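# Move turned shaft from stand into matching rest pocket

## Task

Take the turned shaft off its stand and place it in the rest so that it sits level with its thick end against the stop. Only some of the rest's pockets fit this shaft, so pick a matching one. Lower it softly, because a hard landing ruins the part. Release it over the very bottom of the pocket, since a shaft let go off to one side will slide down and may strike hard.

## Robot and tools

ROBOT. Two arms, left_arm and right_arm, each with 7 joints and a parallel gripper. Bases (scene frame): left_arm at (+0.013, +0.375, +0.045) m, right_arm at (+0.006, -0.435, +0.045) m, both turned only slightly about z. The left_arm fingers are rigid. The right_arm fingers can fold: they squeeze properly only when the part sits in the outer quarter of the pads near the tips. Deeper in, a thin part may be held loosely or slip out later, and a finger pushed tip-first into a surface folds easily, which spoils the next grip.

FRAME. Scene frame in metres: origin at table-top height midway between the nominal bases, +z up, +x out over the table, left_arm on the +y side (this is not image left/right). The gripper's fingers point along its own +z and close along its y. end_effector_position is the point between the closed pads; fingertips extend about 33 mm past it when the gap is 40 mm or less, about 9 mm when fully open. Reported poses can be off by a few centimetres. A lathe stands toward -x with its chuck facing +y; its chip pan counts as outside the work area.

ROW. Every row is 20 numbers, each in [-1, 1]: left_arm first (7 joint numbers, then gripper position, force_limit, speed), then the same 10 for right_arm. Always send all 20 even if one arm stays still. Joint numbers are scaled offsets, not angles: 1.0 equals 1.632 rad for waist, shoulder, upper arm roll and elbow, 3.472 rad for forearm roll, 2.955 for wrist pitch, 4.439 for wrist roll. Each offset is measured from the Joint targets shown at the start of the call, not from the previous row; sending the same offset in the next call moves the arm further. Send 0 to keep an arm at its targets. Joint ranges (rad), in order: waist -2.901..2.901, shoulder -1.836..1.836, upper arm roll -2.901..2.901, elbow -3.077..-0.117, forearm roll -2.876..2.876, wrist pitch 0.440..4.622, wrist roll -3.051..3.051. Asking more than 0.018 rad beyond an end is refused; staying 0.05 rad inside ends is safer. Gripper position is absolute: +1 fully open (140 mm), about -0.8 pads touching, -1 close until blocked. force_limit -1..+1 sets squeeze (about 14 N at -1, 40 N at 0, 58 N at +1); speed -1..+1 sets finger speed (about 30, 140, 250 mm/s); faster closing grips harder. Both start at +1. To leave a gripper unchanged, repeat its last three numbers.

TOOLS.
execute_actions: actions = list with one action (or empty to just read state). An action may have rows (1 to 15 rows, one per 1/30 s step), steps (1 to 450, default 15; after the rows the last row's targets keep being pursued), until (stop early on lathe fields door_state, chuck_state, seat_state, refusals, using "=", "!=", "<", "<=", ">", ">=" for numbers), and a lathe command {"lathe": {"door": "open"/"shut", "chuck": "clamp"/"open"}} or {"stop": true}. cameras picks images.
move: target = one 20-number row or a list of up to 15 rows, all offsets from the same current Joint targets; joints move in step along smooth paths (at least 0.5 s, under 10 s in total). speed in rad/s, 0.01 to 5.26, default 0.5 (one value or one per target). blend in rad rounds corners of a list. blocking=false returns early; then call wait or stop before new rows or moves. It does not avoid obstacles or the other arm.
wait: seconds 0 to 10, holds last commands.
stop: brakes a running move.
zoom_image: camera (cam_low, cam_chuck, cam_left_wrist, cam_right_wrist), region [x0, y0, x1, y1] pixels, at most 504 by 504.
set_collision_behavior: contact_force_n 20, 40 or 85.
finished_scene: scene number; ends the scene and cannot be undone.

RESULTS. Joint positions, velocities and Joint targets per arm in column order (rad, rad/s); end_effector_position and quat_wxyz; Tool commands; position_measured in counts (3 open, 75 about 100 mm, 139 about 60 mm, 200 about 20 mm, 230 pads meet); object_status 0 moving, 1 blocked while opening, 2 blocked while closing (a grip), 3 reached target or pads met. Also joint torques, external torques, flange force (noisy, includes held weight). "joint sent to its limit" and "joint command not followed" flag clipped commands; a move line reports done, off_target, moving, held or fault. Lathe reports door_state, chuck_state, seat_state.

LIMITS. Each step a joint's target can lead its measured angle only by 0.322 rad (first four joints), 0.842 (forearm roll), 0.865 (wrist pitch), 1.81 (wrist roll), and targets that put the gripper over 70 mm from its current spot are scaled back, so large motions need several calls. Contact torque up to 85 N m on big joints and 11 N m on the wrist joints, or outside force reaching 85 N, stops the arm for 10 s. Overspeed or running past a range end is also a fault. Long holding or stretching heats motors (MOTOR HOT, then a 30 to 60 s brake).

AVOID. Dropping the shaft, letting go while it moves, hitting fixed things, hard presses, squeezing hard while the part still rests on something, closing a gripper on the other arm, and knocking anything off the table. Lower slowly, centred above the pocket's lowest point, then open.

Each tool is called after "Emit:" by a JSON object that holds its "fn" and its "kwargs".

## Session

Emit:
{"fn": "execute_actions", "kwargs": {"actions": []}}

Emit:
{"fn": "zoom_image", "kwargs": {"camera": "cam_low", "region": [70, 220, 290, 310]}}

Scene clock: 0.00 s.
left_arm: end_effector_position=(+0.3423, +0.0997, +0.3444) position_measured=3 object_status=3 end_effector_quat_wxyz=(+0.302, +0.075, +0.941, +0.135) | right_arm: end_effector_position=(+0.6268, -0.4947, +0.2190) position_measured=3 object_status=3 end_effector_quat_wxyz=(+0.164, -0.021, +0.938, +0.303)
Joint positions: left_arm=[-1.058 -0.561 -0.034 -2.566 0.723 1.989 0.316] | right_arm=[-0.289 0.236 -0.061 -2.024 0.882 2.129 0.615]
Joint velocities: within noise
Joint torques (N m): no reading
External joint torques (N m): no reading
Flange force (N): no reading
Joint targets: left_arm=[-1.058 -0.561 -0.034 -2.566 0.723 1.989 0.316] | right_arm=[-0.289 0.236 -0.061 -2.024 0.882 2.129 0.615]
Tool commands: left_gripper/position=+1.0 left_gripper/force_limit=+1.0 left_gripper/speed=+1.0 right_gripper/position=+1.0 right_gripper/force_limit=+1.0 right_gripper/speed=+1.0
lathe: door_state=shut chuck_state=open seat_state=open
camera_calibration:
cam_left_wrist: T_world_to_cam=[[0.0599, 0.954759, 0.291286, -0.205263], [0.553352, -0.274629, 0.786371, -0.431992], [0.830791, 0.11408, -0.544768, 0.0354171], [0, 0, 0, 1]] pos_world=[0.221915, 0.0732982, 0.418791]
cam_right_wrist: T_world_to_cam=[[-0.130148, 0.824273, 0.551032, 0.37822], [0.777783, -0.259798, 0.572328, -0.739853], [0.614911, 0.503071, -0.607293, 0.13796], [0, 0, 0, 1]] pos_world=[0.539837, -0.573372, 0.298809]

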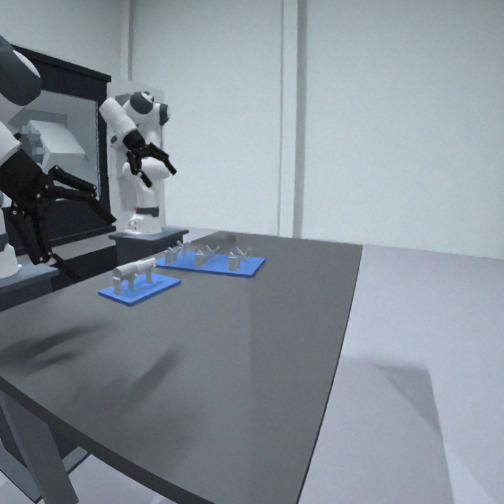

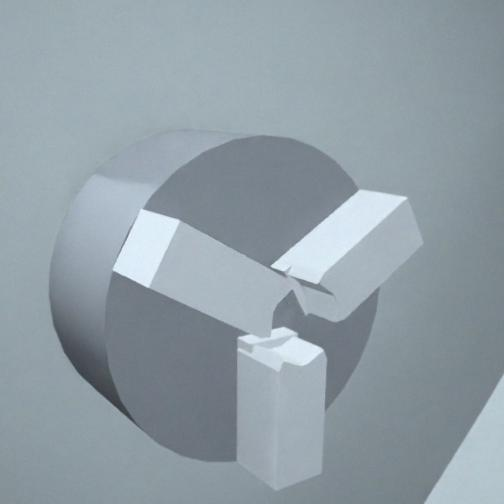

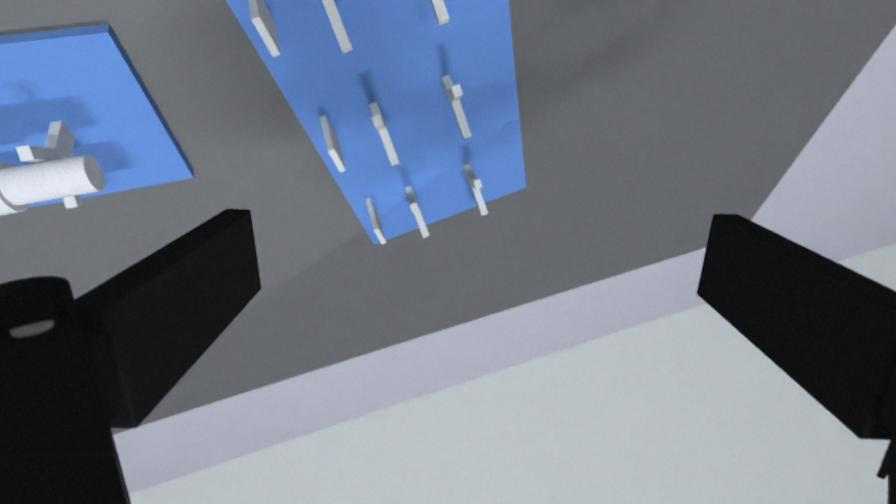

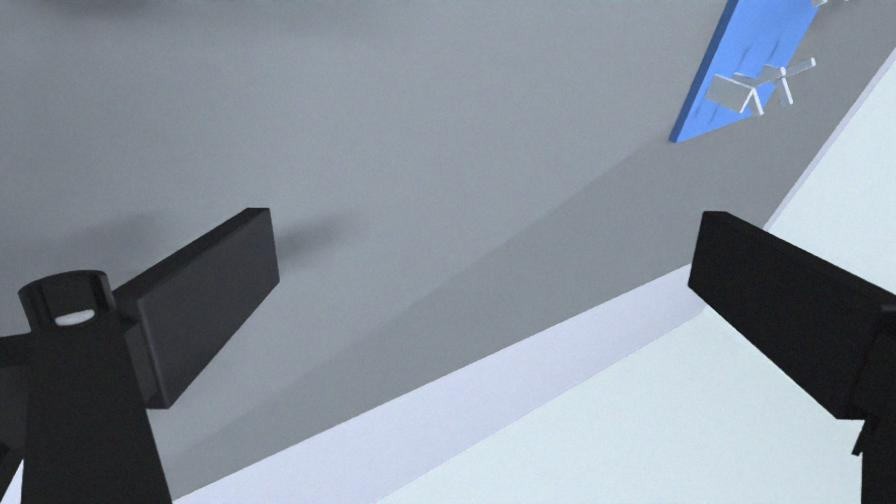

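Scaled by 2.291.

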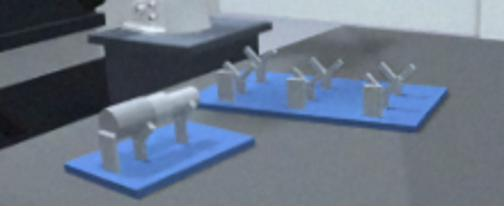

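Emit:
{"fn": "move", "kwargs": {"target": [0.2623,0.6152,0.0208,0.6127,-0.2082,0.0071,-0.2147,1,1,1,-0.343,0,0,0,0,0,0,1,1,1], "speed": 0.9, "cameras": ["cam_left_wrist"]}}

Emit:
{"fn": "zoom_image", "kwargs": {"camera": "cam_left_wrist", "region": [220, 310, 390, 504]}}

Emit:
{"fn": "zoom_image", "kwargs": {"camera": "cam_left_wrist", "region": [400, 310, 570, 504]}}

Emit:
{"fn": "zoom_image", "kwargs": {"camera": "cam_left_wrist", "region": [570, 290, 740, 484]}}

Scene clock: 3.00 s.
left_arm: end_effector_position=(+0.5579, -0.0312, +0.2207) position_measured=3 object_status=3 end_effector_quat_wxyz=(-0.002, +0.703, -0.712, -0.001) | right_arm: end_effector_position=(+0.4995, -0.8165, +0.2190) position_measured=3 object_status=3 end_effector_quat_wxyz=(+0.242, +0.240, +0.908, +0.246)
Joint positions: left_arm=[-0.628 0.444 0.001 -1.567 0.004 2.008 -0.631] | right_arm=[-0.85 0.236 -0.062 -2.024 0.882 2.129 0.615]
Joint velocities: left_arm=[0 -0.001 0 0.002 -0.001 -0.001 -0.007] | right_arm=[within noise]
Joint torques (N m): left_arm=[-0.38 -44.61 0.31 24.27 0.34 2.77 -0.17] | right_arm=[-0.4 -37.17 0.46 22.77 0.78 1.12 -0.04]
External joint torques (N m): left_arm=[-0.47 2.26 -0.16 -0.52 -0.39 0.12 -0.17] | right_arm=[-0.39 1.68 0.67 -0.32 -0.06 -0.11 -0.09]
Flange force (N): left_arm=[3.4 -3.3 2.7] | right_arm=[-2.1 -3.1 2.2]
Joint targets: left_arm=[-0.630 0.443 0.000 -1.565 0.001 2.010 -0.637] | right_arm=[-0.849 0.236 -0.061 -2.024 0.882 2.129 0.615]
lathe: door_state=shut chuck_state=open seat_state=open
move: done
camera_calibration:
cam_left_wrist: T_world_to_cam=[[-0.999932, 0.00909872, -0.00729198, 0.570475], [0.00596742, 0.936596, 0.350359, -0.0505105], [0.0100175, 0.350292, -0.936587, 0.355604], [0, 0, 0, 1]] pos_world=[0.567176, -0.0824476, 0.354911]
Images, in order (width x height): cam_left_wrist 896x504.

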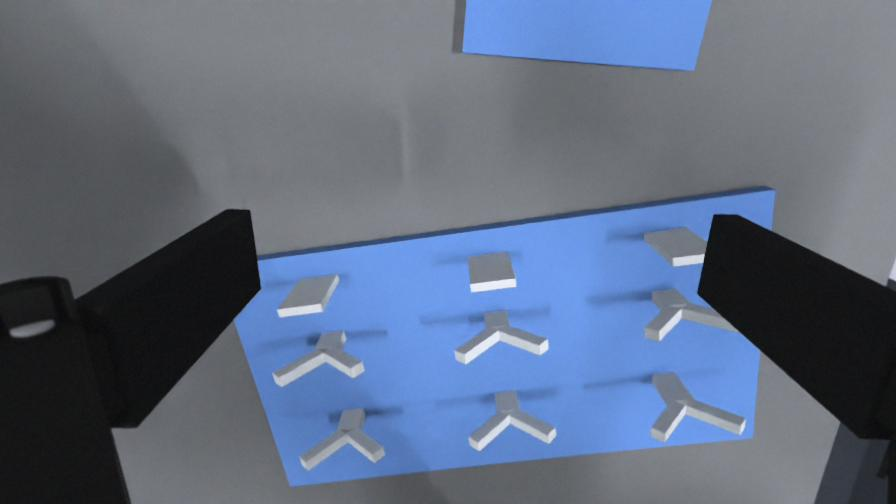

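Scaled by 2.598.

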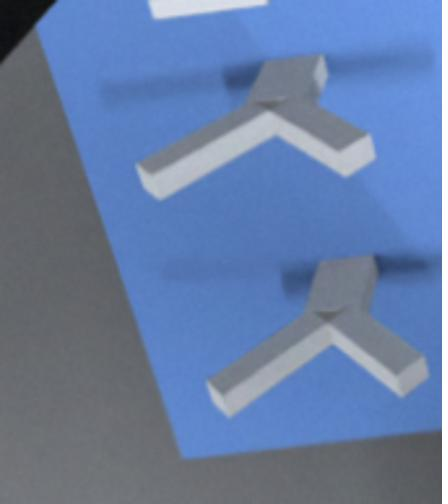

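Scaled by 2.598.

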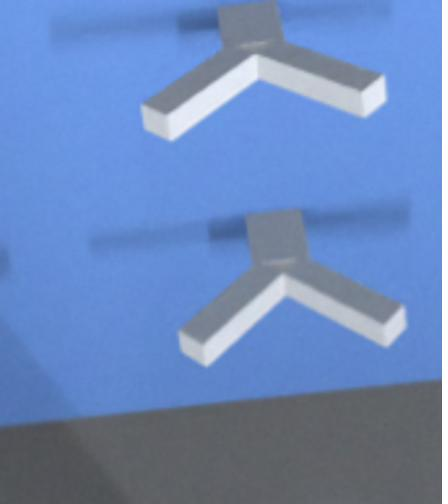

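Scaled by 2.598.

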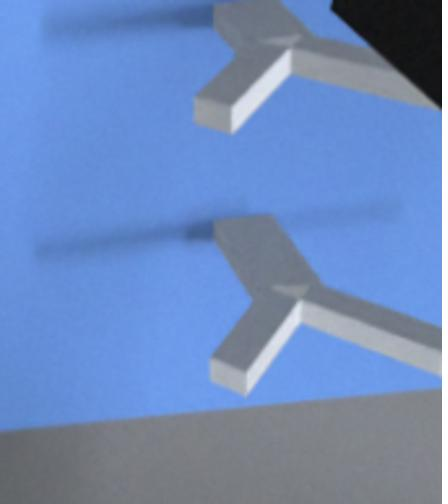

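Emit:
{"fn": "move", "kwargs": {"target": [-0.1358,0.1116,0,0.0824,-0.0003,0.0155,-0.0337,1,1,1,0,0,0,0,0,0,0,1,1,1], "speed": 0.5, "cameras": ["cam_left_wrist"]}}

Emit:
{"fn": "zoom_image", "kwargs": {"camera": "cam_left_wrist", "region": [300, 0, 700, 400]}}

Scene clock: 5.23 s.
left_arm: end_effector_position=(+0.4760, -0.1714, +0.1601) position_measured=3 object_status=3 end_effector_quat_wxyz=(-0.001, +0.675, -0.738, -0.002) | right_arm: end_effector_position=(+0.4995, -0.8165, +0.2190) position_measured=3 object_status=3 end_effector_quat_wxyz=(+0.242, +0.240, +0.908, +0.246)
Joint positions: left_arm=[-0.852 0.626 -0.001 -1.432 0.003 2.054 -0.781] | right_arm=[-0.85 0.236 -0.062 -2.024 0.882 2.129 0.615]
Joint velocities: left_arm=[0 0 -0.001 -0.001 -0.001 0 -0.007] | right_arm=[within noise]
Joint torques (N m): left_arm=[0.19 -49.01 0.87 24.12 0.47 2.79 -0.06] | right_arm=[-0.4 -37.2 0.43 22.82 0.79 1.13 -0.04]
External joint torques (N m): left_arm=[0.13 2.23 0.32 -0.37 -0.24 0.15 -0.06] | right_arm=[-0.53 1.6 0.51 -0.26 -0.04 -0.09 -0.09]
Flange force (N): left_arm=[3.7 -4.0 2.9] | right_arm=[-2.1 -3.2 1.9]
Joint targets: left_arm=[-0.852 0.625 0.000 -1.431 -0.001 2.056 -0.786] | right_arm=[-0.849 0.236 -0.061 -2.024 0.882 2.129 0.615]
lathe: door_state=shut chuck_state=open seat_state=open
move: done
camera_calibration:
cam_left_wrist: T_world_to_cam=[[-0.996375, 0.084951, -0.00451525, 0.500206], [0.0780105, 0.933564, 0.349818, 0.0676753], [0.0339326, 0.348197, -0.936807, 0.337019], [0, 0, 0, 1]] pos_world=[0.481677, -0.223021, 0.294307]
Images, in order (width x height): cam_left_wrist 896x504.

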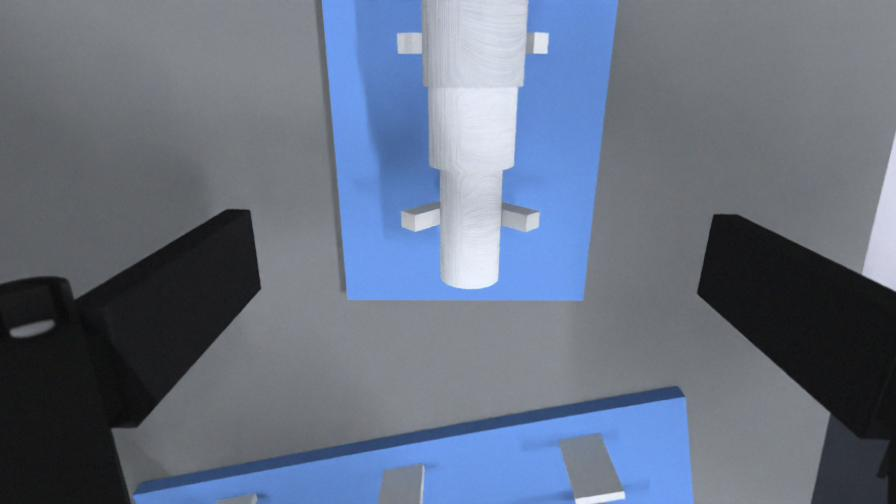

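Scaled by 1.260.

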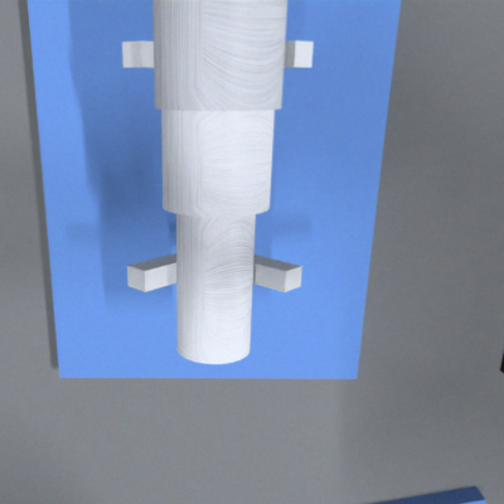

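Emit:
{"fn": "move", "kwargs": {"target": [[-0.0192,0.1045,0,0.0494,0,0.0305,-0.007,0.2,0.1,-0.2,0,0,0,0,0,0,0,1,1,1],[-0.0192,0.1045,0,0.0494,0,0.0305,-0.007,-1,0.1,-1,0,0,0,0,0,0,0,1,1,1]], "speed": 0.25, "cameras": ["cam_left_wrist"]}}

Scene clock: 9.13 s.
left_arm: end_effector_position=(+0.4733, -0.2009, +0.0814) position_measured=175 object_status=0 end_effector_quat_wxyz=(-0.001, +0.677, -0.736, -0.001) | right_arm: end_effector_position=(+0.4995, -0.8164, +0.2190) position_measured=3 object_status=3 end_effector_quat_wxyz=(+0.242, +0.240, +0.908, +0.246)
Joint positions: left_arm=[-0.882 0.796 -0.001 -1.351 0.003 2.145 -0.815] | right_arm=[-0.85 0.236 -0.062 -2.024 0.882 2.129 0.615]
Joint velocities: within noise
Joint torques (N m): left_arm=[-0.63 -51.66 0.52 23.37 0.44 2.73 -0.07] | right_arm=[-0.4 -37.26 0.42 22.8 0.81 1.11 -0.02]
External joint torques (N m): left_arm=[-0.47 2.82 -0.01 -0.67 -0.24 0.07 -0.07] | right_arm=[-0.39 1.61 0.63 -0.32 -0.03 -0.12 -0.07]
Flange force (N): left_arm=[4.7 -3.5 4.2] | right_arm=[-2.0 -3.0 2.1]
Joint targets: left_arm=[-0.883 0.796 0.000 -1.350 -0.001 2.146 -0.817] | right_arm=[-0.849 0.236 -0.061 -2.024 0.882 2.129 0.615]
lathe: door_state=shut chuck_state=open seat_state=open
move: done
camera_calibration:
cam_left_wrist: T_world_to_cam=[[-0.996785, 0.079879, -0.0061934, 0.49902], [0.0727115, 0.934386, 0.348762, 0.125825], [0.0336458, 0.347191, -0.937191, 0.273581], [0, 0, 0, 1]] pos_world=[0.479063, -0.252415, 0.215605]
Images, in order (width x height): cam_left_wrist 896x504.

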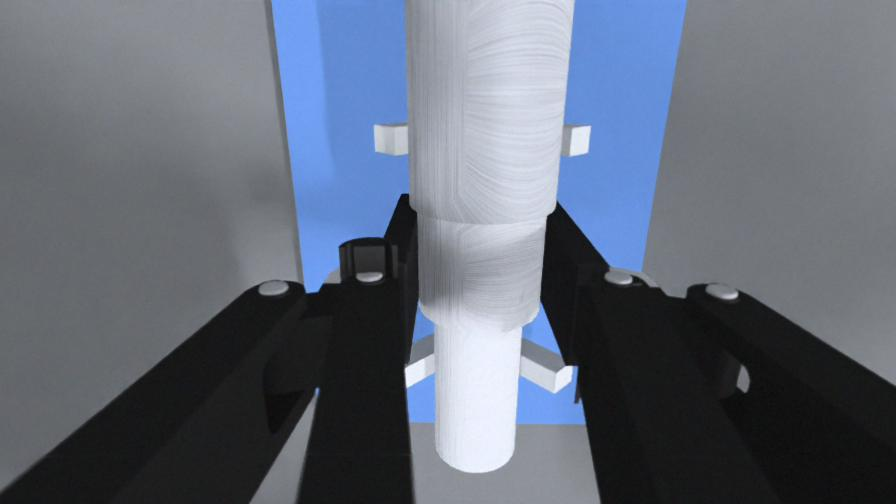

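Emit:
{"fn": "move", "kwargs": {"target": [0,-0.0398,0,0.0147,0,-0.0301,0,-1,0.1,-1,0,0,0,0,0,0,0,1,1,1], "speed": 0.1, "cameras": ["cam_low"]}}

Emit:
{"fn": "zoom_image", "kwargs": {"camera": "cam_low", "region": [90, 230, 190, 310]}}

Scene clock: 10.87 s.
left_arm: end_effector_position=(+0.4719, -0.1990, +0.1273) position_measured=175 object_status=2 end_effector_quat_wxyz=(-0.001, +0.677, -0.736, -0.005) | right_arm: end_effector_position=(+0.4996, -0.8164, +0.2190) position_measured=3 object_status=3 end_effector_quat_wxyz=(+0.242, +0.240, +0.908, +0.246)
Joint positions: left_arm=[-0.882 0.737 -0.001 -1.33 0.003 2.057 -0.815] | right_arm=[-0.85 0.236 -0.062 -2.024 0.882 2.129 0.615]
Joint velocities: left_arm=[0.002 -0.001 0.001 0.001 -0.001 -0.004 0.001] | right_arm=[within noise]
Joint torques (N m): left_arm=[-0.09 -54.5 0.96 25.79 0.48 2.63 -0.11] | right_arm=[-0.41 -37.27 0.37 22.79 0.8 1.13 -0.02]
External joint torques (N m): left_arm=[-0.45 -0.95 0.12 1.37 -0.24 0 -0.1] | right_arm=[-0.41 1.5 0.58 -0.3 -0.04 -0.1 -0.07]
Flange force (N): left_arm=[4.4 -3.3 -2.1] | right_arm=[-1.8 -2.8 1.9]
Joint targets: left_arm=[-0.883 0.731 0.000 -1.326 -0.001 2.057 -0.817] | right_arm=[-0.849 0.236 -0.061 -2.024 0.882 2.129 0.615]
lathe: door_state=shut chuck_state=open seat_state=open
move: done
Images, in order (width x height): cam_low 504x504.

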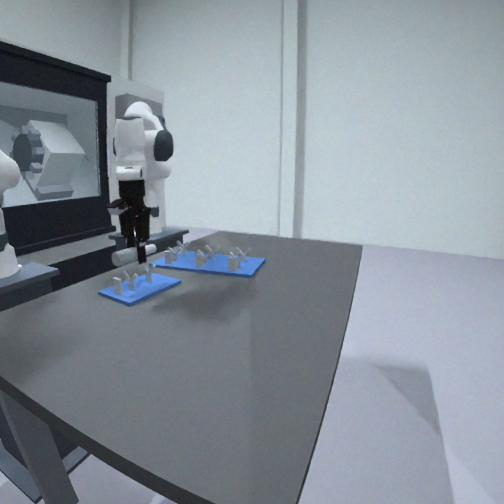

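Scaled by 5.040.

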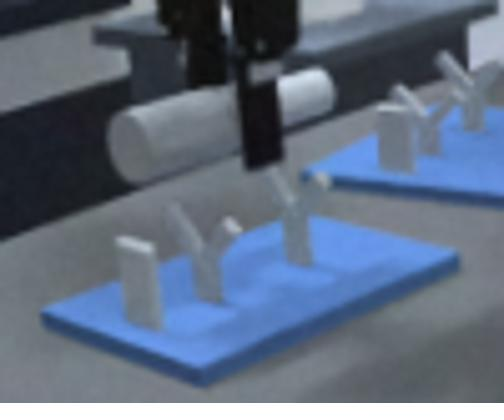

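Emit:
{"fn": "move", "kwargs": {"target": [[0.1985,-0.5249,0,-0.7279,0,0.1152,0.0255,-1,0.1,-1,0,0,0,0,0,0,0,1,1,1],[0.1985,-0.4573,0,-0.7474,0,0.1633,0.0255,-1,0.1,-1,0,0,0,0,0,0,0,1,1,1]], "speed": [0.6,0.15], "cameras": ["cam_left_wrist","cam_low"]}}

Emit:
{"fn": "zoom_image", "kwargs": {"camera": "cam_low", "region": [145, 215, 215, 285]}}

Scene clock: 29.77 s.
left_arm: end_effector_position=(+0.3925, +0.1290, +0.1085) position_measured=175 object_status=2 end_effector_quat_wxyz=(-0.001, +0.752, -0.660, +0.000) | right_arm: end_effector_position=(+0.4996, -0.8164, +0.2190) position_measured=3 object_status=3 end_effector_quat_wxyz=(+0.242, +0.240, +0.908, +0.246)
Joint positions: left_arm=[-0.561 -0.014 0 -2.549 0.003 2.534 -0.708] | right_arm=[-0.85 0.236 -0.062 -2.024 0.882 2.129 0.615]
Joint velocities: left_arm=[0 0 0 0 0 0.004 0.001] | right_arm=[within noise]
Joint torques (N m): left_arm=[0.67 -27.16 -0.02 20.77 0.21 3.16 0.19] | right_arm=[-0.41 -37.24 0.38 22.76 0.79 1.12 -0.03]
External joint torques (N m): left_arm=[0.68 0.01 0.01 0.93 -0.25 0.51 0.19] | right_arm=[-0.45 1.51 0.55 -0.28 -0.04 -0.1 -0.08]
Flange force (N): left_arm=[0.9 -2.8 1.1] | right_arm=[-1.9 -2.9 1.9]
Joint targets: left_arm=[-0.559 -0.016 0.000 -2.546 -0.001 2.540 -0.704] | right_arm=[-0.849 0.236 -0.061 -2.024 0.882 2.129 0.615]
lathe: door_state=shut chuck_state=open seat_state=open
move: done
camera_calibration:
cam_left_wrist: T_world_to_cam=[[-0.991003, -0.133651, -0.00716359, 0.417648], [-0.127807, 0.929063, 0.34714, -0.106437], [-0.0397402, 0.344933, -0.937786, 0.216426], [0, 0, 0, 1]] pos_world=[0.408888, 0.0800536, 0.242901]
Images, in order (width x height): cam_low 504x504, cam_left_wrist 896x504.

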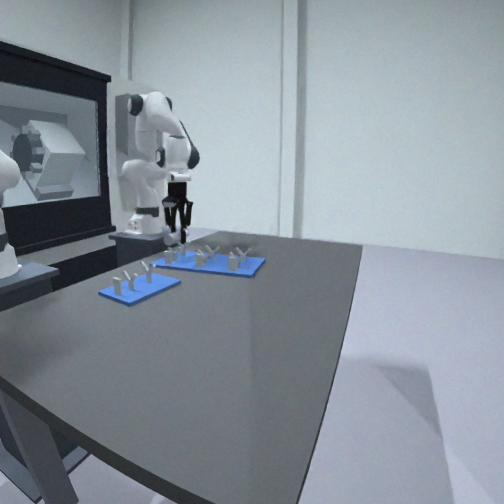

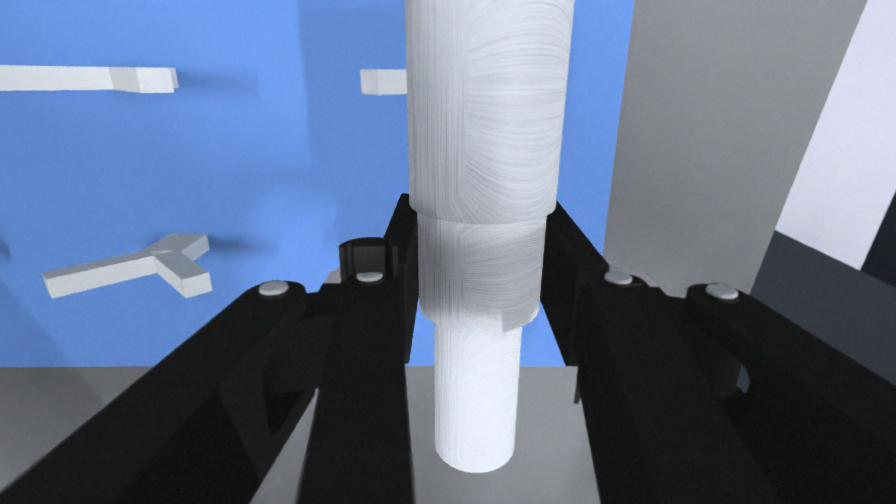

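Scaled by 7.200.

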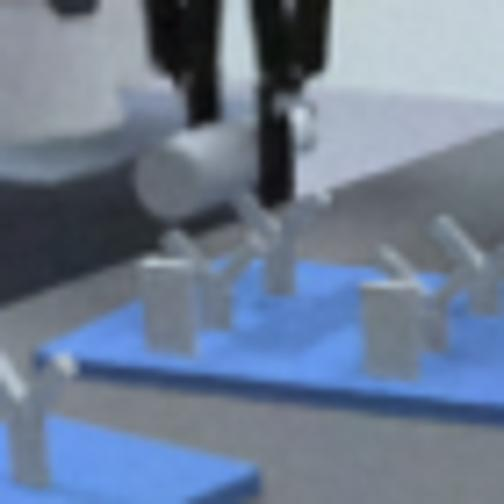

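Emit:
{"fn": "zoom_image", "kwargs": {"camera": "cam_left_wrist", "region": [0, 40, 260, 310]}}

Emit:
{"fn": "zoom_image", "kwargs": {"camera": "cam_left_wrist", "region": [330, 40, 640, 390]}}

Scaled by 1.867.

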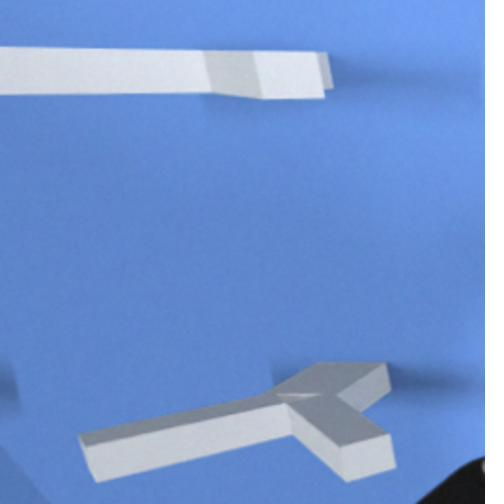

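Scaled by 1.440.

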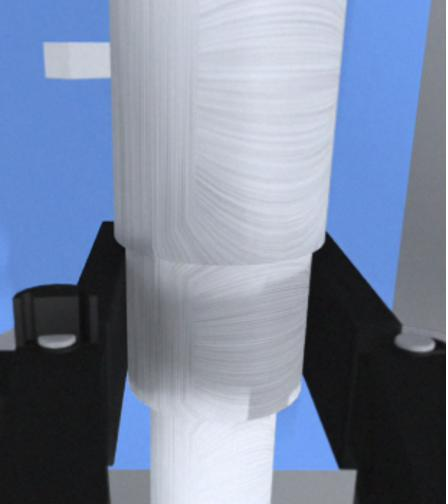

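Emit:
{"fn": "move", "kwargs": {"target": [0.0083,0.0123,0,0.0157,0,-0.0016,0.003,-1,0.1,-1,0,0,0,0,0,0,0,1,1,1], "speed": 0.05, "cameras": ["cam_left_wrist","cam_low"]}}

Emit:
{"fn": "zoom_image", "kwargs": {"camera": "cam_left_wrist", "region": [330, 40, 640, 390]}}

Emit:
{"fn": "zoom_image", "kwargs": {"camera": "cam_low", "region": [145, 215, 215, 285]}}

Scene clock: 31.53 s.
left_arm: end_effector_position=(+0.4031, +0.1295, +0.1085) position_measured=175 object_status=2 end_effector_quat_wxyz=(-0.001, +0.752, -0.659, +0.002) | right_arm: end_effector_position=(+0.4996, -0.8164, +0.2190) position_measured=3 object_status=3 end_effector_quat_wxyz=(+0.242, +0.240, +0.908, +0.246)
Joint positions: left_arm=[-0.547 0.006 0 -2.525 0.003 2.534 -0.696] | right_arm=[-0.85 0.236 -0.062 -2.024 0.882 2.129 0.615]
Joint velocities: left_arm=[-0.001 0.001 0 0.001 0.002 -0.002 0.006] | right_arm=[within noise]
Joint torques (N m): left_arm=[0.72 -27.65 0.01 21.25 0.21 2.68 0.09] | right_arm=[-0.38 -37.19 0.31 22.84 0.78 1.14 -0.02]
External joint torques (N m): left_arm=[0.73 0.27 0.01 1.3 -0.25 0.02 0.09] | right_arm=[-0.58 1.41 0.33 -0.13 -0.05 -0.06 -0.07]
Flange force (N): left_arm=[2.4 -4.4 0.2] | right_arm=[-2.2 -3.1 1.5]
Joint targets: left_arm=[-0.545 0.005 0.000 -2.521 -0.001 2.535 -0.691] | right_arm=[-0.849 0.236 -0.061 -2.024 0.882 2.129 0.615]
lathe: door_state=shut chuck_state=open seat_state=open
move: done
camera_calibration:
cam_left_wrist: T_world_to_cam=[[-0.990729, -0.135457, -0.0103719, 0.42878], [-0.130708, 0.929613, 0.344578, -0.1042], [-0.0370337, 0.342739, -0.9387, 0.215878], [0, 0, 0, 1]] pos_world=[0.419179, 0.0809567, 0.242997]
Images, in order (width x height): cam_low 504x504, cam_left_wrist 896x504.

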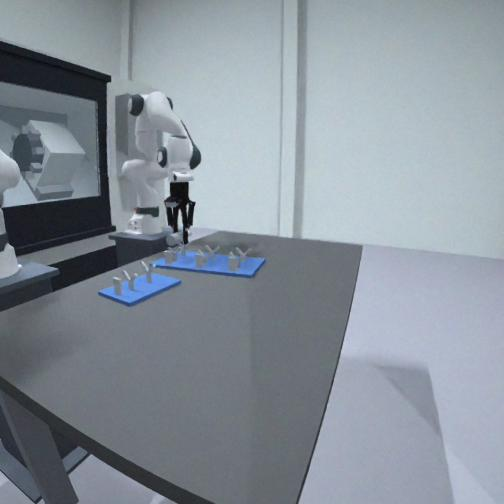

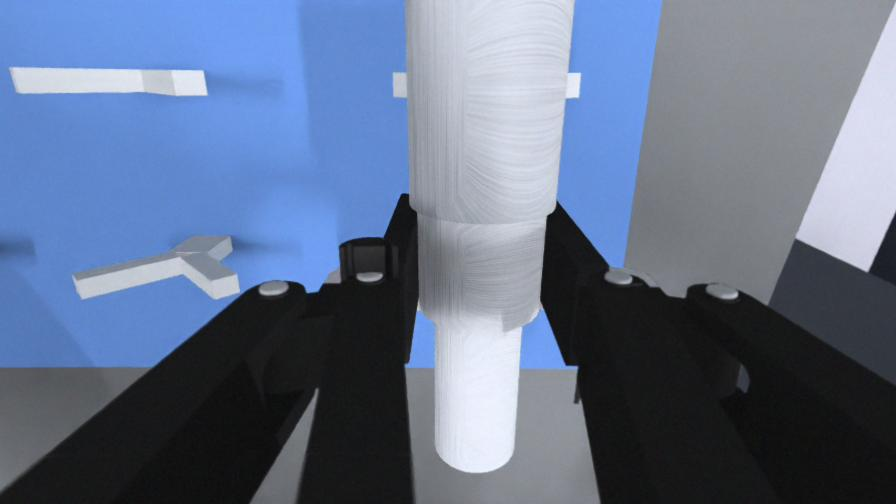

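Scaled by 1.440.

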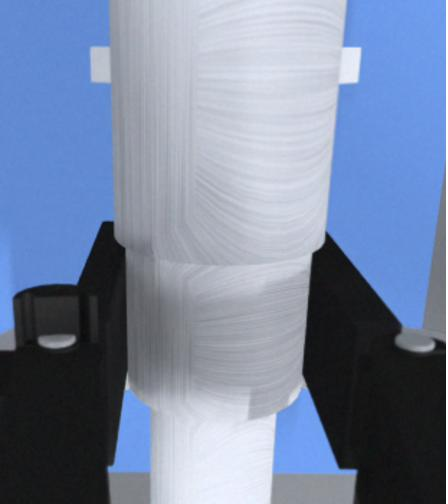

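Scaled by 7.200.

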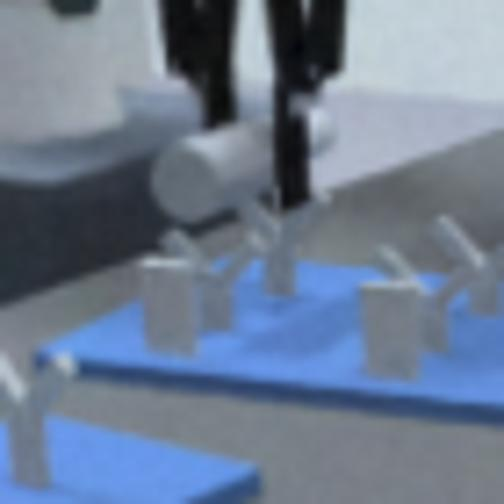

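Emit:
{"fn": "move", "kwargs": {"target": [-0.004,0.0297,0,-0.002,0,0.0166,-0.0015,-1,0.1,-1,0,0,0,0,0,0,0,1,1,1], "speed": 0.06, "cameras": ["cam_left_wrist","cam_low"]}}

Emit:
{"fn": "zoom_image", "kwargs": {"camera": "cam_low", "region": [145, 215, 215, 285]}}

Scene clock: 33.43 s.
left_arm: end_effector_position=(+0.4023, +0.1283, +0.0896) position_measured=175 object_status=2 end_effector_quat_wxyz=(-0.001, +0.751, -0.661, -0.001) | right_arm: end_effector_position=(+0.4996, -0.8164, +0.2190) position_measured=3 object_status=3 end_effector_quat_wxyz=(+0.242, +0.240, +0.908, +0.246)
Joint positions: left_arm=[-0.55 0.054 0 -2.526 0.003 2.579 -0.695] | right_arm=[-0.85 0.236 -0.062 -2.024 0.882 2.129 0.615]
Joint velocities: left_arm=[0.001 0.002 -0.001 0 0 0.003 0] | right_arm=[within noise]
Joint torques (N m): left_arm=[-0.53 -28.65 0.05 19.95 0.17 3.2 -0.09] | right_arm=[-0.42 -37.18 0.28 22.76 0.78 1.13 -0.03]
External joint torques (N m): left_arm=[-0.48 0.42 0.06 0.62 -0.25 0.53 -0.09] | right_arm=[-0.42 1.68 0.48 -0.35 -0.06 -0.1 -0.08]
Flange force (N): left_arm=[2.2 -1.6 2.3] | right_arm=[-2.0 -3.1 2.1]
Joint targets: left_arm=[-0.552 0.053 0.000 -2.524 -0.001 2.584 -0.697] | right_arm=[-0.849 0.236 -0.061 -2.024 0.882 2.129 0.615]
lathe: door_state=shut chuck_state=open seat_state=open
move: done
camera_calibration:
cam_left_wrist: T_world_to_cam=[[-0.991385, -0.130834, -0.00618819, 0.426857], [-0.124804, 0.929244, 0.347748, -0.0993435], [-0.039747, 0.345524, -0.937568, 0.199147], [0, 0, 0, 1]] pos_world=[0.418697, 0.0793517, 0.223902]
Images, in order (width x height): cam_low 504x504, cam_left_wrist 896x504.

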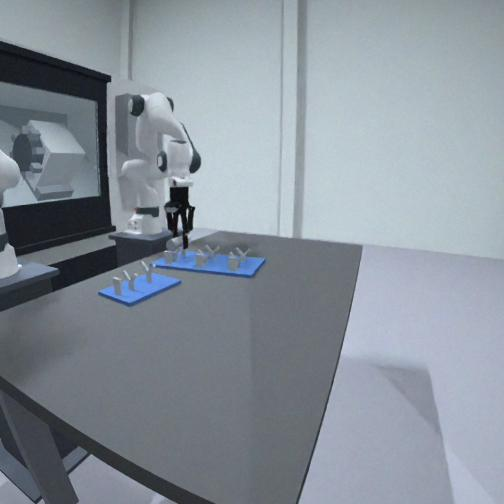

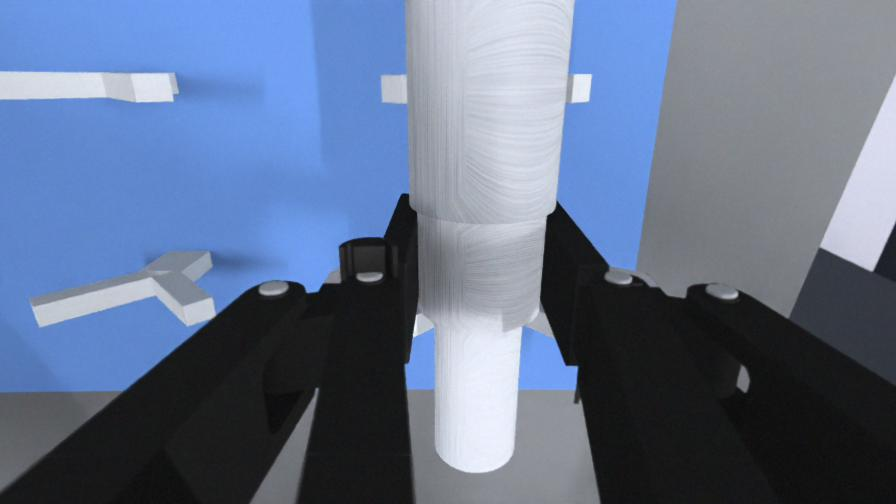

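Scaled by 7.200.

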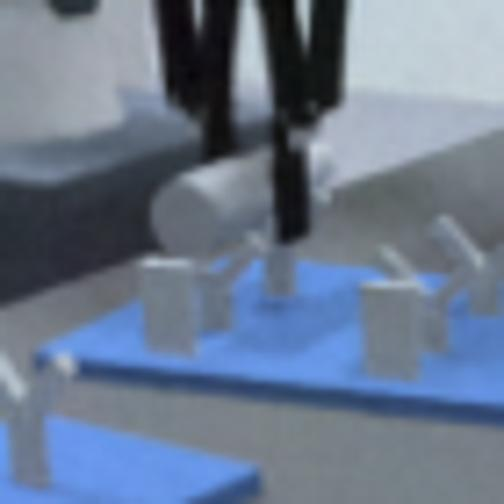

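Emit:
{"fn": "move", "kwargs": {"target": [0.0041,0.0036,0,-0.0059,0,0.0052,0.0015,-1,0.1,-1,0,0,0,0,0,0,0,1,1,1], "speed": 0.015, "cameras": []}}

Emit:
{"fn": "move", "kwargs": {"target": [0,0.006,0,-0.0007,0,0.0037,0,-1,0.1,-1,0,0,0,0,0,0,0,1,1,1], "speed": 0.015, "cameras": ["cam_low"]}}

Emit:
{"fn": "zoom_image", "kwargs": {"camera": "cam_low", "region": [145, 215, 215, 285]}}

Scene clock: 34.90 s.
left_arm: end_effector_position=(+0.4010, +0.1309, +0.0850) position_measured=175 object_status=2 end_effector_quat_wxyz=(-0.001, +0.752, -0.659, -0.001) | right_arm: end_effector_position=(+0.4996, -0.8164, +0.2190) position_measured=3 object_status=3 end_effector_quat_wxyz=(+0.242, +0.240, +0.908, +0.246)
Joint positions: left_arm=[-0.547 0.06 0 -2.535 0.003 2.594 -0.695] | right_arm=[-0.85 0.236 -0.062 -2.024 0.882 2.129 0.615]
Joint velocities: left_arm=[0.001 -0.001 -0.001 -0.001 0.001 0.005 0.001] | right_arm=[within noise]
Joint torques (N m): left_arm=[0.67 -28.59 0.06 19.64 0.16 3.22 0.2] | right_arm=[-0.43 -37.27 0.36 22.79 0.79 1.14 0]
External joint torques (N m): left_arm=[0.6 0.25 -0.06 0.72 -0.24 0.59 0.2] | right_arm=[-0.6 1.61 0.4 -0.34 -0.05 -0.08 -0.05]
Flange force (N): left_arm=[0.7 -2.6 2.1] | right_arm=[-1.9 -3.2 1.8]
Joint targets: left_arm=[-0.545 0.059 0.000 -2.534 -0.001 2.599 -0.691] | right_arm=[-0.849 0.236 -0.061 -2.024 0.882 2.129 0.615]
lathe: door_state=shut chuck_state=open seat_state=open
move: done
No camera images: "cameras" was empty.

Scene clock: 35.83 s.
left_arm: end_effector_position=(+0.4009, +0.1310, +0.0811) position_measured=175 object_status=2 end_effector_quat_wxyz=(-0.001, +0.752, -0.660, -0.001) | right_arm: end_effector_position=(+0.4996, -0.8164, +0.2190) position_measured=3 object_status=3 end_effector_quat_wxyz=(+0.242, +0.240, +0.908, +0.246)
Joint positions: left_arm=[-0.547 0.07 0 -2.536 0.003 2.604 -0.695] | right_arm=[-0.85 0.236 -0.062 -2.024 0.882 2.129 0.615]
Joint velocities: within noise
Joint torques (N m): left_arm=[0.73 -28.54 0.49 19.37 0.16 3.42 0.19] | right_arm=[-0.45 -37.26 0.31 22.74 0.79 1.12 -0.03]
External joint torques (N m): left_arm=[0.75 0.34 0.45 0.67 -0.25 0.8 0.19] | right_arm=[-0.46 1.43 0.51 -0.28 -0.05 -0.1 -0.07]
Flange force (N): left_arm=[0.1 -2.9 2.9] | right_arm=[-1.8 -2.8 1.7]
Joint targets: left_arm=[-0.545 0.069 0.000 -2.535 -0.001 2.610 -0.691] | right_arm=[-0.849 0.236 -0.061 -2.024 0.882 2.129 0.615]
lathe: door_state=shut chuck_state=open seat_state=open
move: done
Images, in order (width x height): cam_low 504x504.

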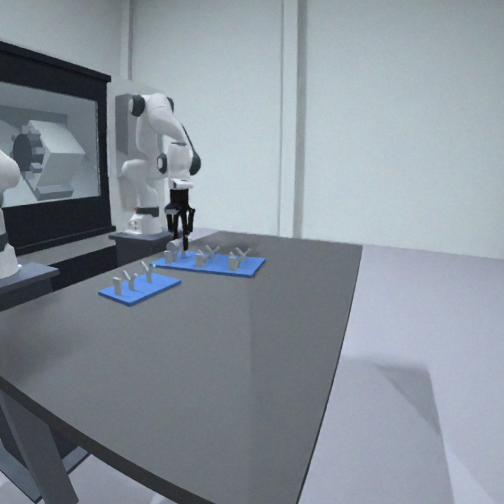

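Scaled by 7.200.

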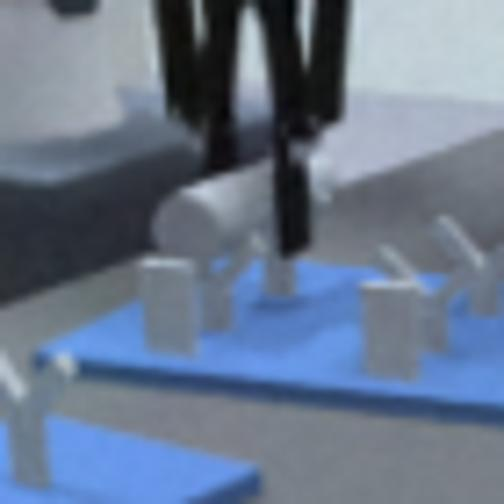

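Emit:
{"fn": "move", "kwargs": {"target": [0,0.0045,0,-0.0006,0,0.0028,0,-1,0.1,-1,0,0,0,0,0,0,0,1,1,1], "speed": 0.015, "cameras": []}}

Emit:
{"fn": "move", "kwargs": {"target": [0,0.003,0,-0.0004,0,0.0019,0,-1,0.1,-1,0,0,0,0,0,0,0,1,1,1], "speed": 0.012, "cameras": ["cam_left_wrist"]}}

Scene clock: 36.73 s.
left_arm: end_effector_position=(+0.4009, +0.1308, +0.0808) position_measured=175 object_status=2 end_effector_quat_wxyz=(-0.001, +0.752, -0.660, -0.001) | right_arm: end_effector_position=(+0.4996, -0.8164, +0.2190) position_measured=3 object_status=3 end_effector_quat_wxyz=(+0.242, +0.240, +0.908, +0.246)
Joint positions: left_arm=[-0.547 0.07 0 -2.536 0.003 2.606 -0.695] | right_arm=[-0.85 0.236 -0.062 -2.024 0.882 2.129 0.615]
Joint velocities: within noise
Joint torques (N m): left_arm=[0.79 -24.74 0.6 18.93 0.2 4.39 0.19] | right_arm=[-0.43 -37.15 0.31 22.75 0.8 1.13 -0.01]
External joint torques (N m): left_arm=[0.77 4.28 0.52 0.17 -0.2 1.75 0.19] | right_arm=[-0.6 1.42 0.35 -0.19 -0.03 -0.07 -0.06]
Flange force (N): left_arm=[4.4 -8.2 15.7] | right_arm=[-2.0 -3.1 1.6]
Joint targets: left_arm=[-0.545 0.076 0.000 -2.536 -0.001 2.618 -0.691] | right_arm=[-0.849 0.236 -0.061 -2.024 0.882 2.129 0.615]
lathe: door_state=shut chuck_state=open seat_state=open
move: off_target (left_arm); left_arm: the wrist pitch is farthest, 0.013 rad from its target
No camera images: "cameras" was empty.

Scene clock: 37.43 s.
left_arm: end_effector_position=(+0.4009, +0.1308, +0.0807) position_measured=175 object_status=2 end_effector_quat_wxyz=(-0.001, +0.752, -0.660, -0.001) | right_arm: end_effector_position=(+0.4996, -0.8164, +0.2190) position_measured=3 object_status=3 end_effector_quat_wxyz=(+0.242, +0.240, +0.908, +0.246)
Joint positions: left_arm=[-0.547 0.07 0 -2.537 0.003 2.606 -0.695] | right_arm=[-0.85 0.236 -0.062 -2.024 0.882 2.129 0.615]
Joint velocities: within noise
Joint torques (N m): left_arm=[0.91 -21.97 0.6 18.6 0.19 5.17 0.18] | right_arm=[-0.39 -37.19 0.36 22.77 0.79 1.13 0.02]
External joint torques (N m): left_arm=[0.89 6.89 0.52 -0.07 -0.22 2.54 0.18] | right_arm=[-0.43 1.68 0.52 -0.36 -0.05 -0.09 -0.03]
Flange force (N): left_arm=[7.2 -11.8 24.6] | right_arm=[-2.0 -3.1 2.1]
Joint targets: left_arm=[-0.545 0.081 0.000 -2.536 -0.001 2.624 -0.691] | right_arm=[-0.849 0.236 -0.061 -2.024 0.882 2.129 0.615]
lathe: door_state=shut chuck_state=open seat_state=open
move: off_target (left_arm); left_arm: the wrist pitch is farthest, 0.018 rad from its target
camera_calibration:
cam_left_wrist: T_world_to_cam=[[-0.990995, -0.13373, -0.00666446, 0.426023], [-0.127707, 0.929055, 0.347201, -0.0975194], [-0.0402396, 0.344926, -0.937767, 0.190242], [0, 0, 0, 1]] pos_world=[0.417388, 0.0819537, 0.215101]
Images, in order (width x height): cam_left_wrist 896x504.

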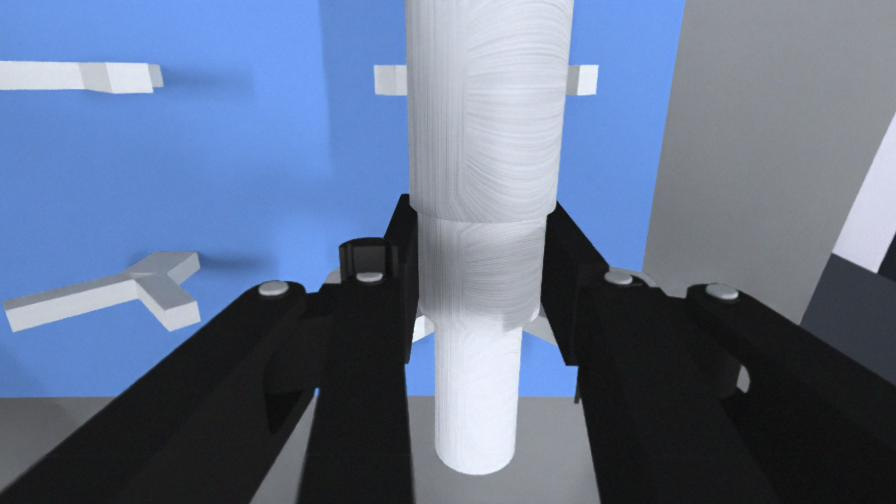

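Emit:
{"fn": "move", "kwargs": {"target": [[0,-0.0078,0,0.001,0,-0.0048,0,-1,0.1,-1,0,0,0,0,0,0,0,1,1,1],[-0.0061,-0.0019,0,0.0085,0,-0.0064,-0.0023,-1,0.1,-1,0,0,0,0,0,0,0,1,1,1]], "speed": [0.02,0.012], "cameras": []}}

Scene clock: 39.53 s.
left_arm: end_effector_position=(+0.4006, +0.1288, +0.0802) position_measured=175 object_status=2 end_effector_quat_wxyz=(+0.000, +0.751, -0.660, -0.004) | right_arm: end_effector_position=(+0.4996, -0.8164, +0.2190) position_measured=3 object_status=3 end_effector_quat_wxyz=(+0.242, +0.240, +0.908, +0.246)
Joint positions: left_arm=[-0.552 0.077 0.001 -2.528 0.003 2.597 -0.697] | right_arm=[-0.85 0.236 -0.062 -2.024 0.882 2.129 0.615]
Joint velocities: within noise
Joint torques (N m): left_arm=[-1.64 -27.6 -0.9 20.98 0.13 3.73 -0.06] | right_arm=[-0.38 -37.19 0.36 22.79 0.8 1.12 -0.04]
External joint torques (N m): left_arm=[-1.63 1.61 -0.96 2.26 -0.27 1.11 -0.06] | right_arm=[-0.5 1.58 0.45 -0.31 -0.04 -0.09 -0.08]
Flange force (N): left_arm=[8.9 -6.0 6.6] | right_arm=[-1.9 -3.1 1.9]
Joint targets: left_arm=[-0.555 0.078 0.000 -2.522 -0.001 2.605 -0.701] | right_arm=[-0.849 0.236 -0.061 -2.024 0.882 2.129 0.615]
lathe: door_state=shut chuck_state=open seat_state=open
move: done
No camera images: "cameras" was empty.

Emit:
{"fn": "move", "kwargs": {"target": [0,-0.004,0,0.0004,0,-0.0025,0,-1,0.1,-1,0,0,0,0,0,0,0,1,1,1], "speed": 0.01, "cameras": []}}

Scene clock: 40.57 s.
left_arm: end_effector_position=(+0.4011, +0.1277, +0.0808) position_measured=175 object_status=2 end_effector_quat_wxyz=(+0.000, +0.751, -0.661, -0.003) | right_arm: end_effector_position=(+0.4996, -0.8164, +0.2190) position_measured=3 object_status=3 end_effector_quat_wxyz=(+0.242, +0.240, +0.908, +0.246)
Joint positions: left_arm=[-0.554 0.077 0.001 -2.526 0.003 2.597 -0.698] | right_arm=[-0.85 0.236 -0.062 -2.024 0.882 2.129 0.615]
Joint velocities: within noise
Joint torques (N m): left_arm=[-0.55 -30.02 -0.01 19.98 0.2 2.65 -0.16] | right_arm=[-0.4 -37.22 0.42 22.78 0.8 1.11 -0.02]
External joint torques (N m): left_arm=[-0.63 -0.74 -0.16 1.19 -0.2 0.03 -0.16] | right_arm=[-0.38 1.54 0.63 -0.31 -0.04 -0.12 -0.07]
Flange force (N): left_arm=[2.3 -0.8 -2.1] | right_arm=[-1.9 -2.8 2.0]
Joint targets: left_arm=[-0.555 0.071 0.000 -2.522 -0.001 2.598 -0.701] | right_arm=[-0.849 0.236 -0.061 -2.024 0.882 2.129 0.615]
lathe: door_state=shut chuck_state=open seat_state=open
move: done
No camera images: "cameras" was empty.

Emit:
{"fn": "move", "kwargs": {"target": [-0.0051,0.005,0,0.0062,0,-0.0013,-0.0019,-1,0.1,-1,0,0,0,0,0,0,0,1,1,1], "speed": 0.01, "cameras": ["cam_low"]}}

Emit:
{"fn": "zoom_image", "kwargs": {"camera": "cam_low", "region": [145, 215, 215, 285]}}

Scene clock: 41.93 s.
left_arm: end_effector_position=(+0.4023, +0.1224, +0.0824) position_measured=175 object_status=2 end_effector_quat_wxyz=(-0.001, +0.750, -0.661, -0.002) | right_arm: end_effector_position=(+0.4996, -0.8164, +0.2190) position_measured=3 object_status=3 end_effector_quat_wxyz=(+0.242, +0.240, +0.908, +0.246)
Joint positions: left_arm=[-0.562 0.081 0.001 -2.516 0.003 2.593 -0.704] | right_arm=[-0.85 0.236 -0.062 -2.024 0.882 2.129 0.615]
Joint velocities: within noise
Joint torques (N m): left_arm=[-0.6 -29.35 0 20.46 0.21 2.68 -0.1] | right_arm=[-0.38 -37.24 0.27 22.78 0.81 1.12 0]
External joint torques (N m): left_arm=[-0.71 0.18 -0.18 1.51 -0.2 0.04 -0.1] | right_arm=[-0.44 1.51 0.42 -0.29 -0.03 -0.1 -0.04]
Flange force (N): left_arm=[4.4 -3.3 0.2] | right_arm=[-1.9 -2.9 1.8]
Joint targets: left_arm=[-0.564 0.079 0.000 -2.512 -0.001 2.594 -0.709] | right_arm=[-0.849 0.236 -0.061 -2.024 0.882 2.129 0.615]
lathe: door_state=shut chuck_state=open seat_state=open
move: done
Images, in order (width x height): cam_low 504x504.

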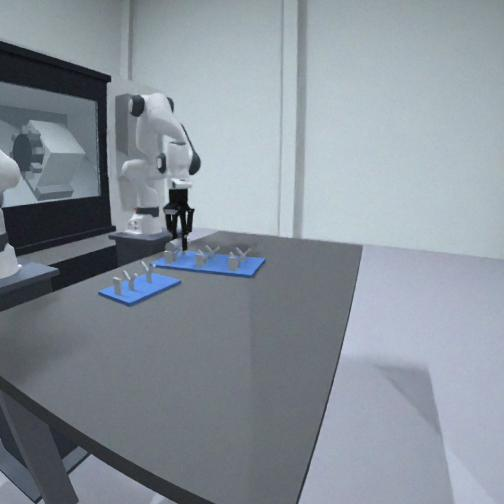

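Scaled by 7.200.

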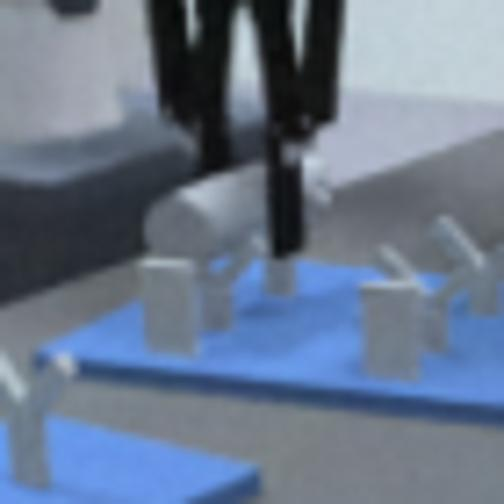

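Emit:
{"fn": "move", "kwargs": {"target": [-0.0041,0.0074,0,0.0046,0,0.001,-0.0015,-1,0.1,-1,0,0,0,0,0,0,0,1,1,1], "speed": 0.01, "cameras": []}}

Scene clock: 43.47 s.
left_arm: end_effector_position=(+0.4016, +0.1197, +0.0802) position_measured=175 object_status=2 end_effector_quat_wxyz=(+0.000, +0.751, -0.660, -0.004) | right_arm: end_effector_position=(+0.4996, -0.8164, +0.2190) position_measured=3 object_status=3 end_effector_quat_wxyz=(+0.242, +0.240, +0.908, +0.246)
Joint positions: left_arm=[-0.567 0.091 0.001 -2.509 0.003 2.592 -0.712] | right_arm=[-0.85 0.236 -0.062 -2.024 0.882 2.129 0.615]
Joint velocities: within noise
Joint torques (N m): left_arm=[-0.85 -28.08 -0.47 20.86 0.21 3.31 -0.07] | right_arm=[-0.38 -37.26 0.36 22.82 0.79 1.12 -0.03]
External joint torques (N m): left_arm=[-0.8 1.83 -0.51 1.89 -0.2 0.66 -0.07] | right_arm=[-0.41 1.48 0.53 -0.19 -0.05 -0.09 -0.07]
Flange force (N): left_arm=[7.7 -6.5 5.9] | right_arm=[-2.2 -2.9 1.8]
Joint targets: left_arm=[-0.570 0.092 0.000 -2.504 -0.001 2.597 -0.716] | right_arm=[-0.849 0.236 -0.061 -2.024 0.882 2.129 0.615]
lathe: door_state=shut chuck_state=open seat_state=open
move: done
No camera images: "cameras" was empty.


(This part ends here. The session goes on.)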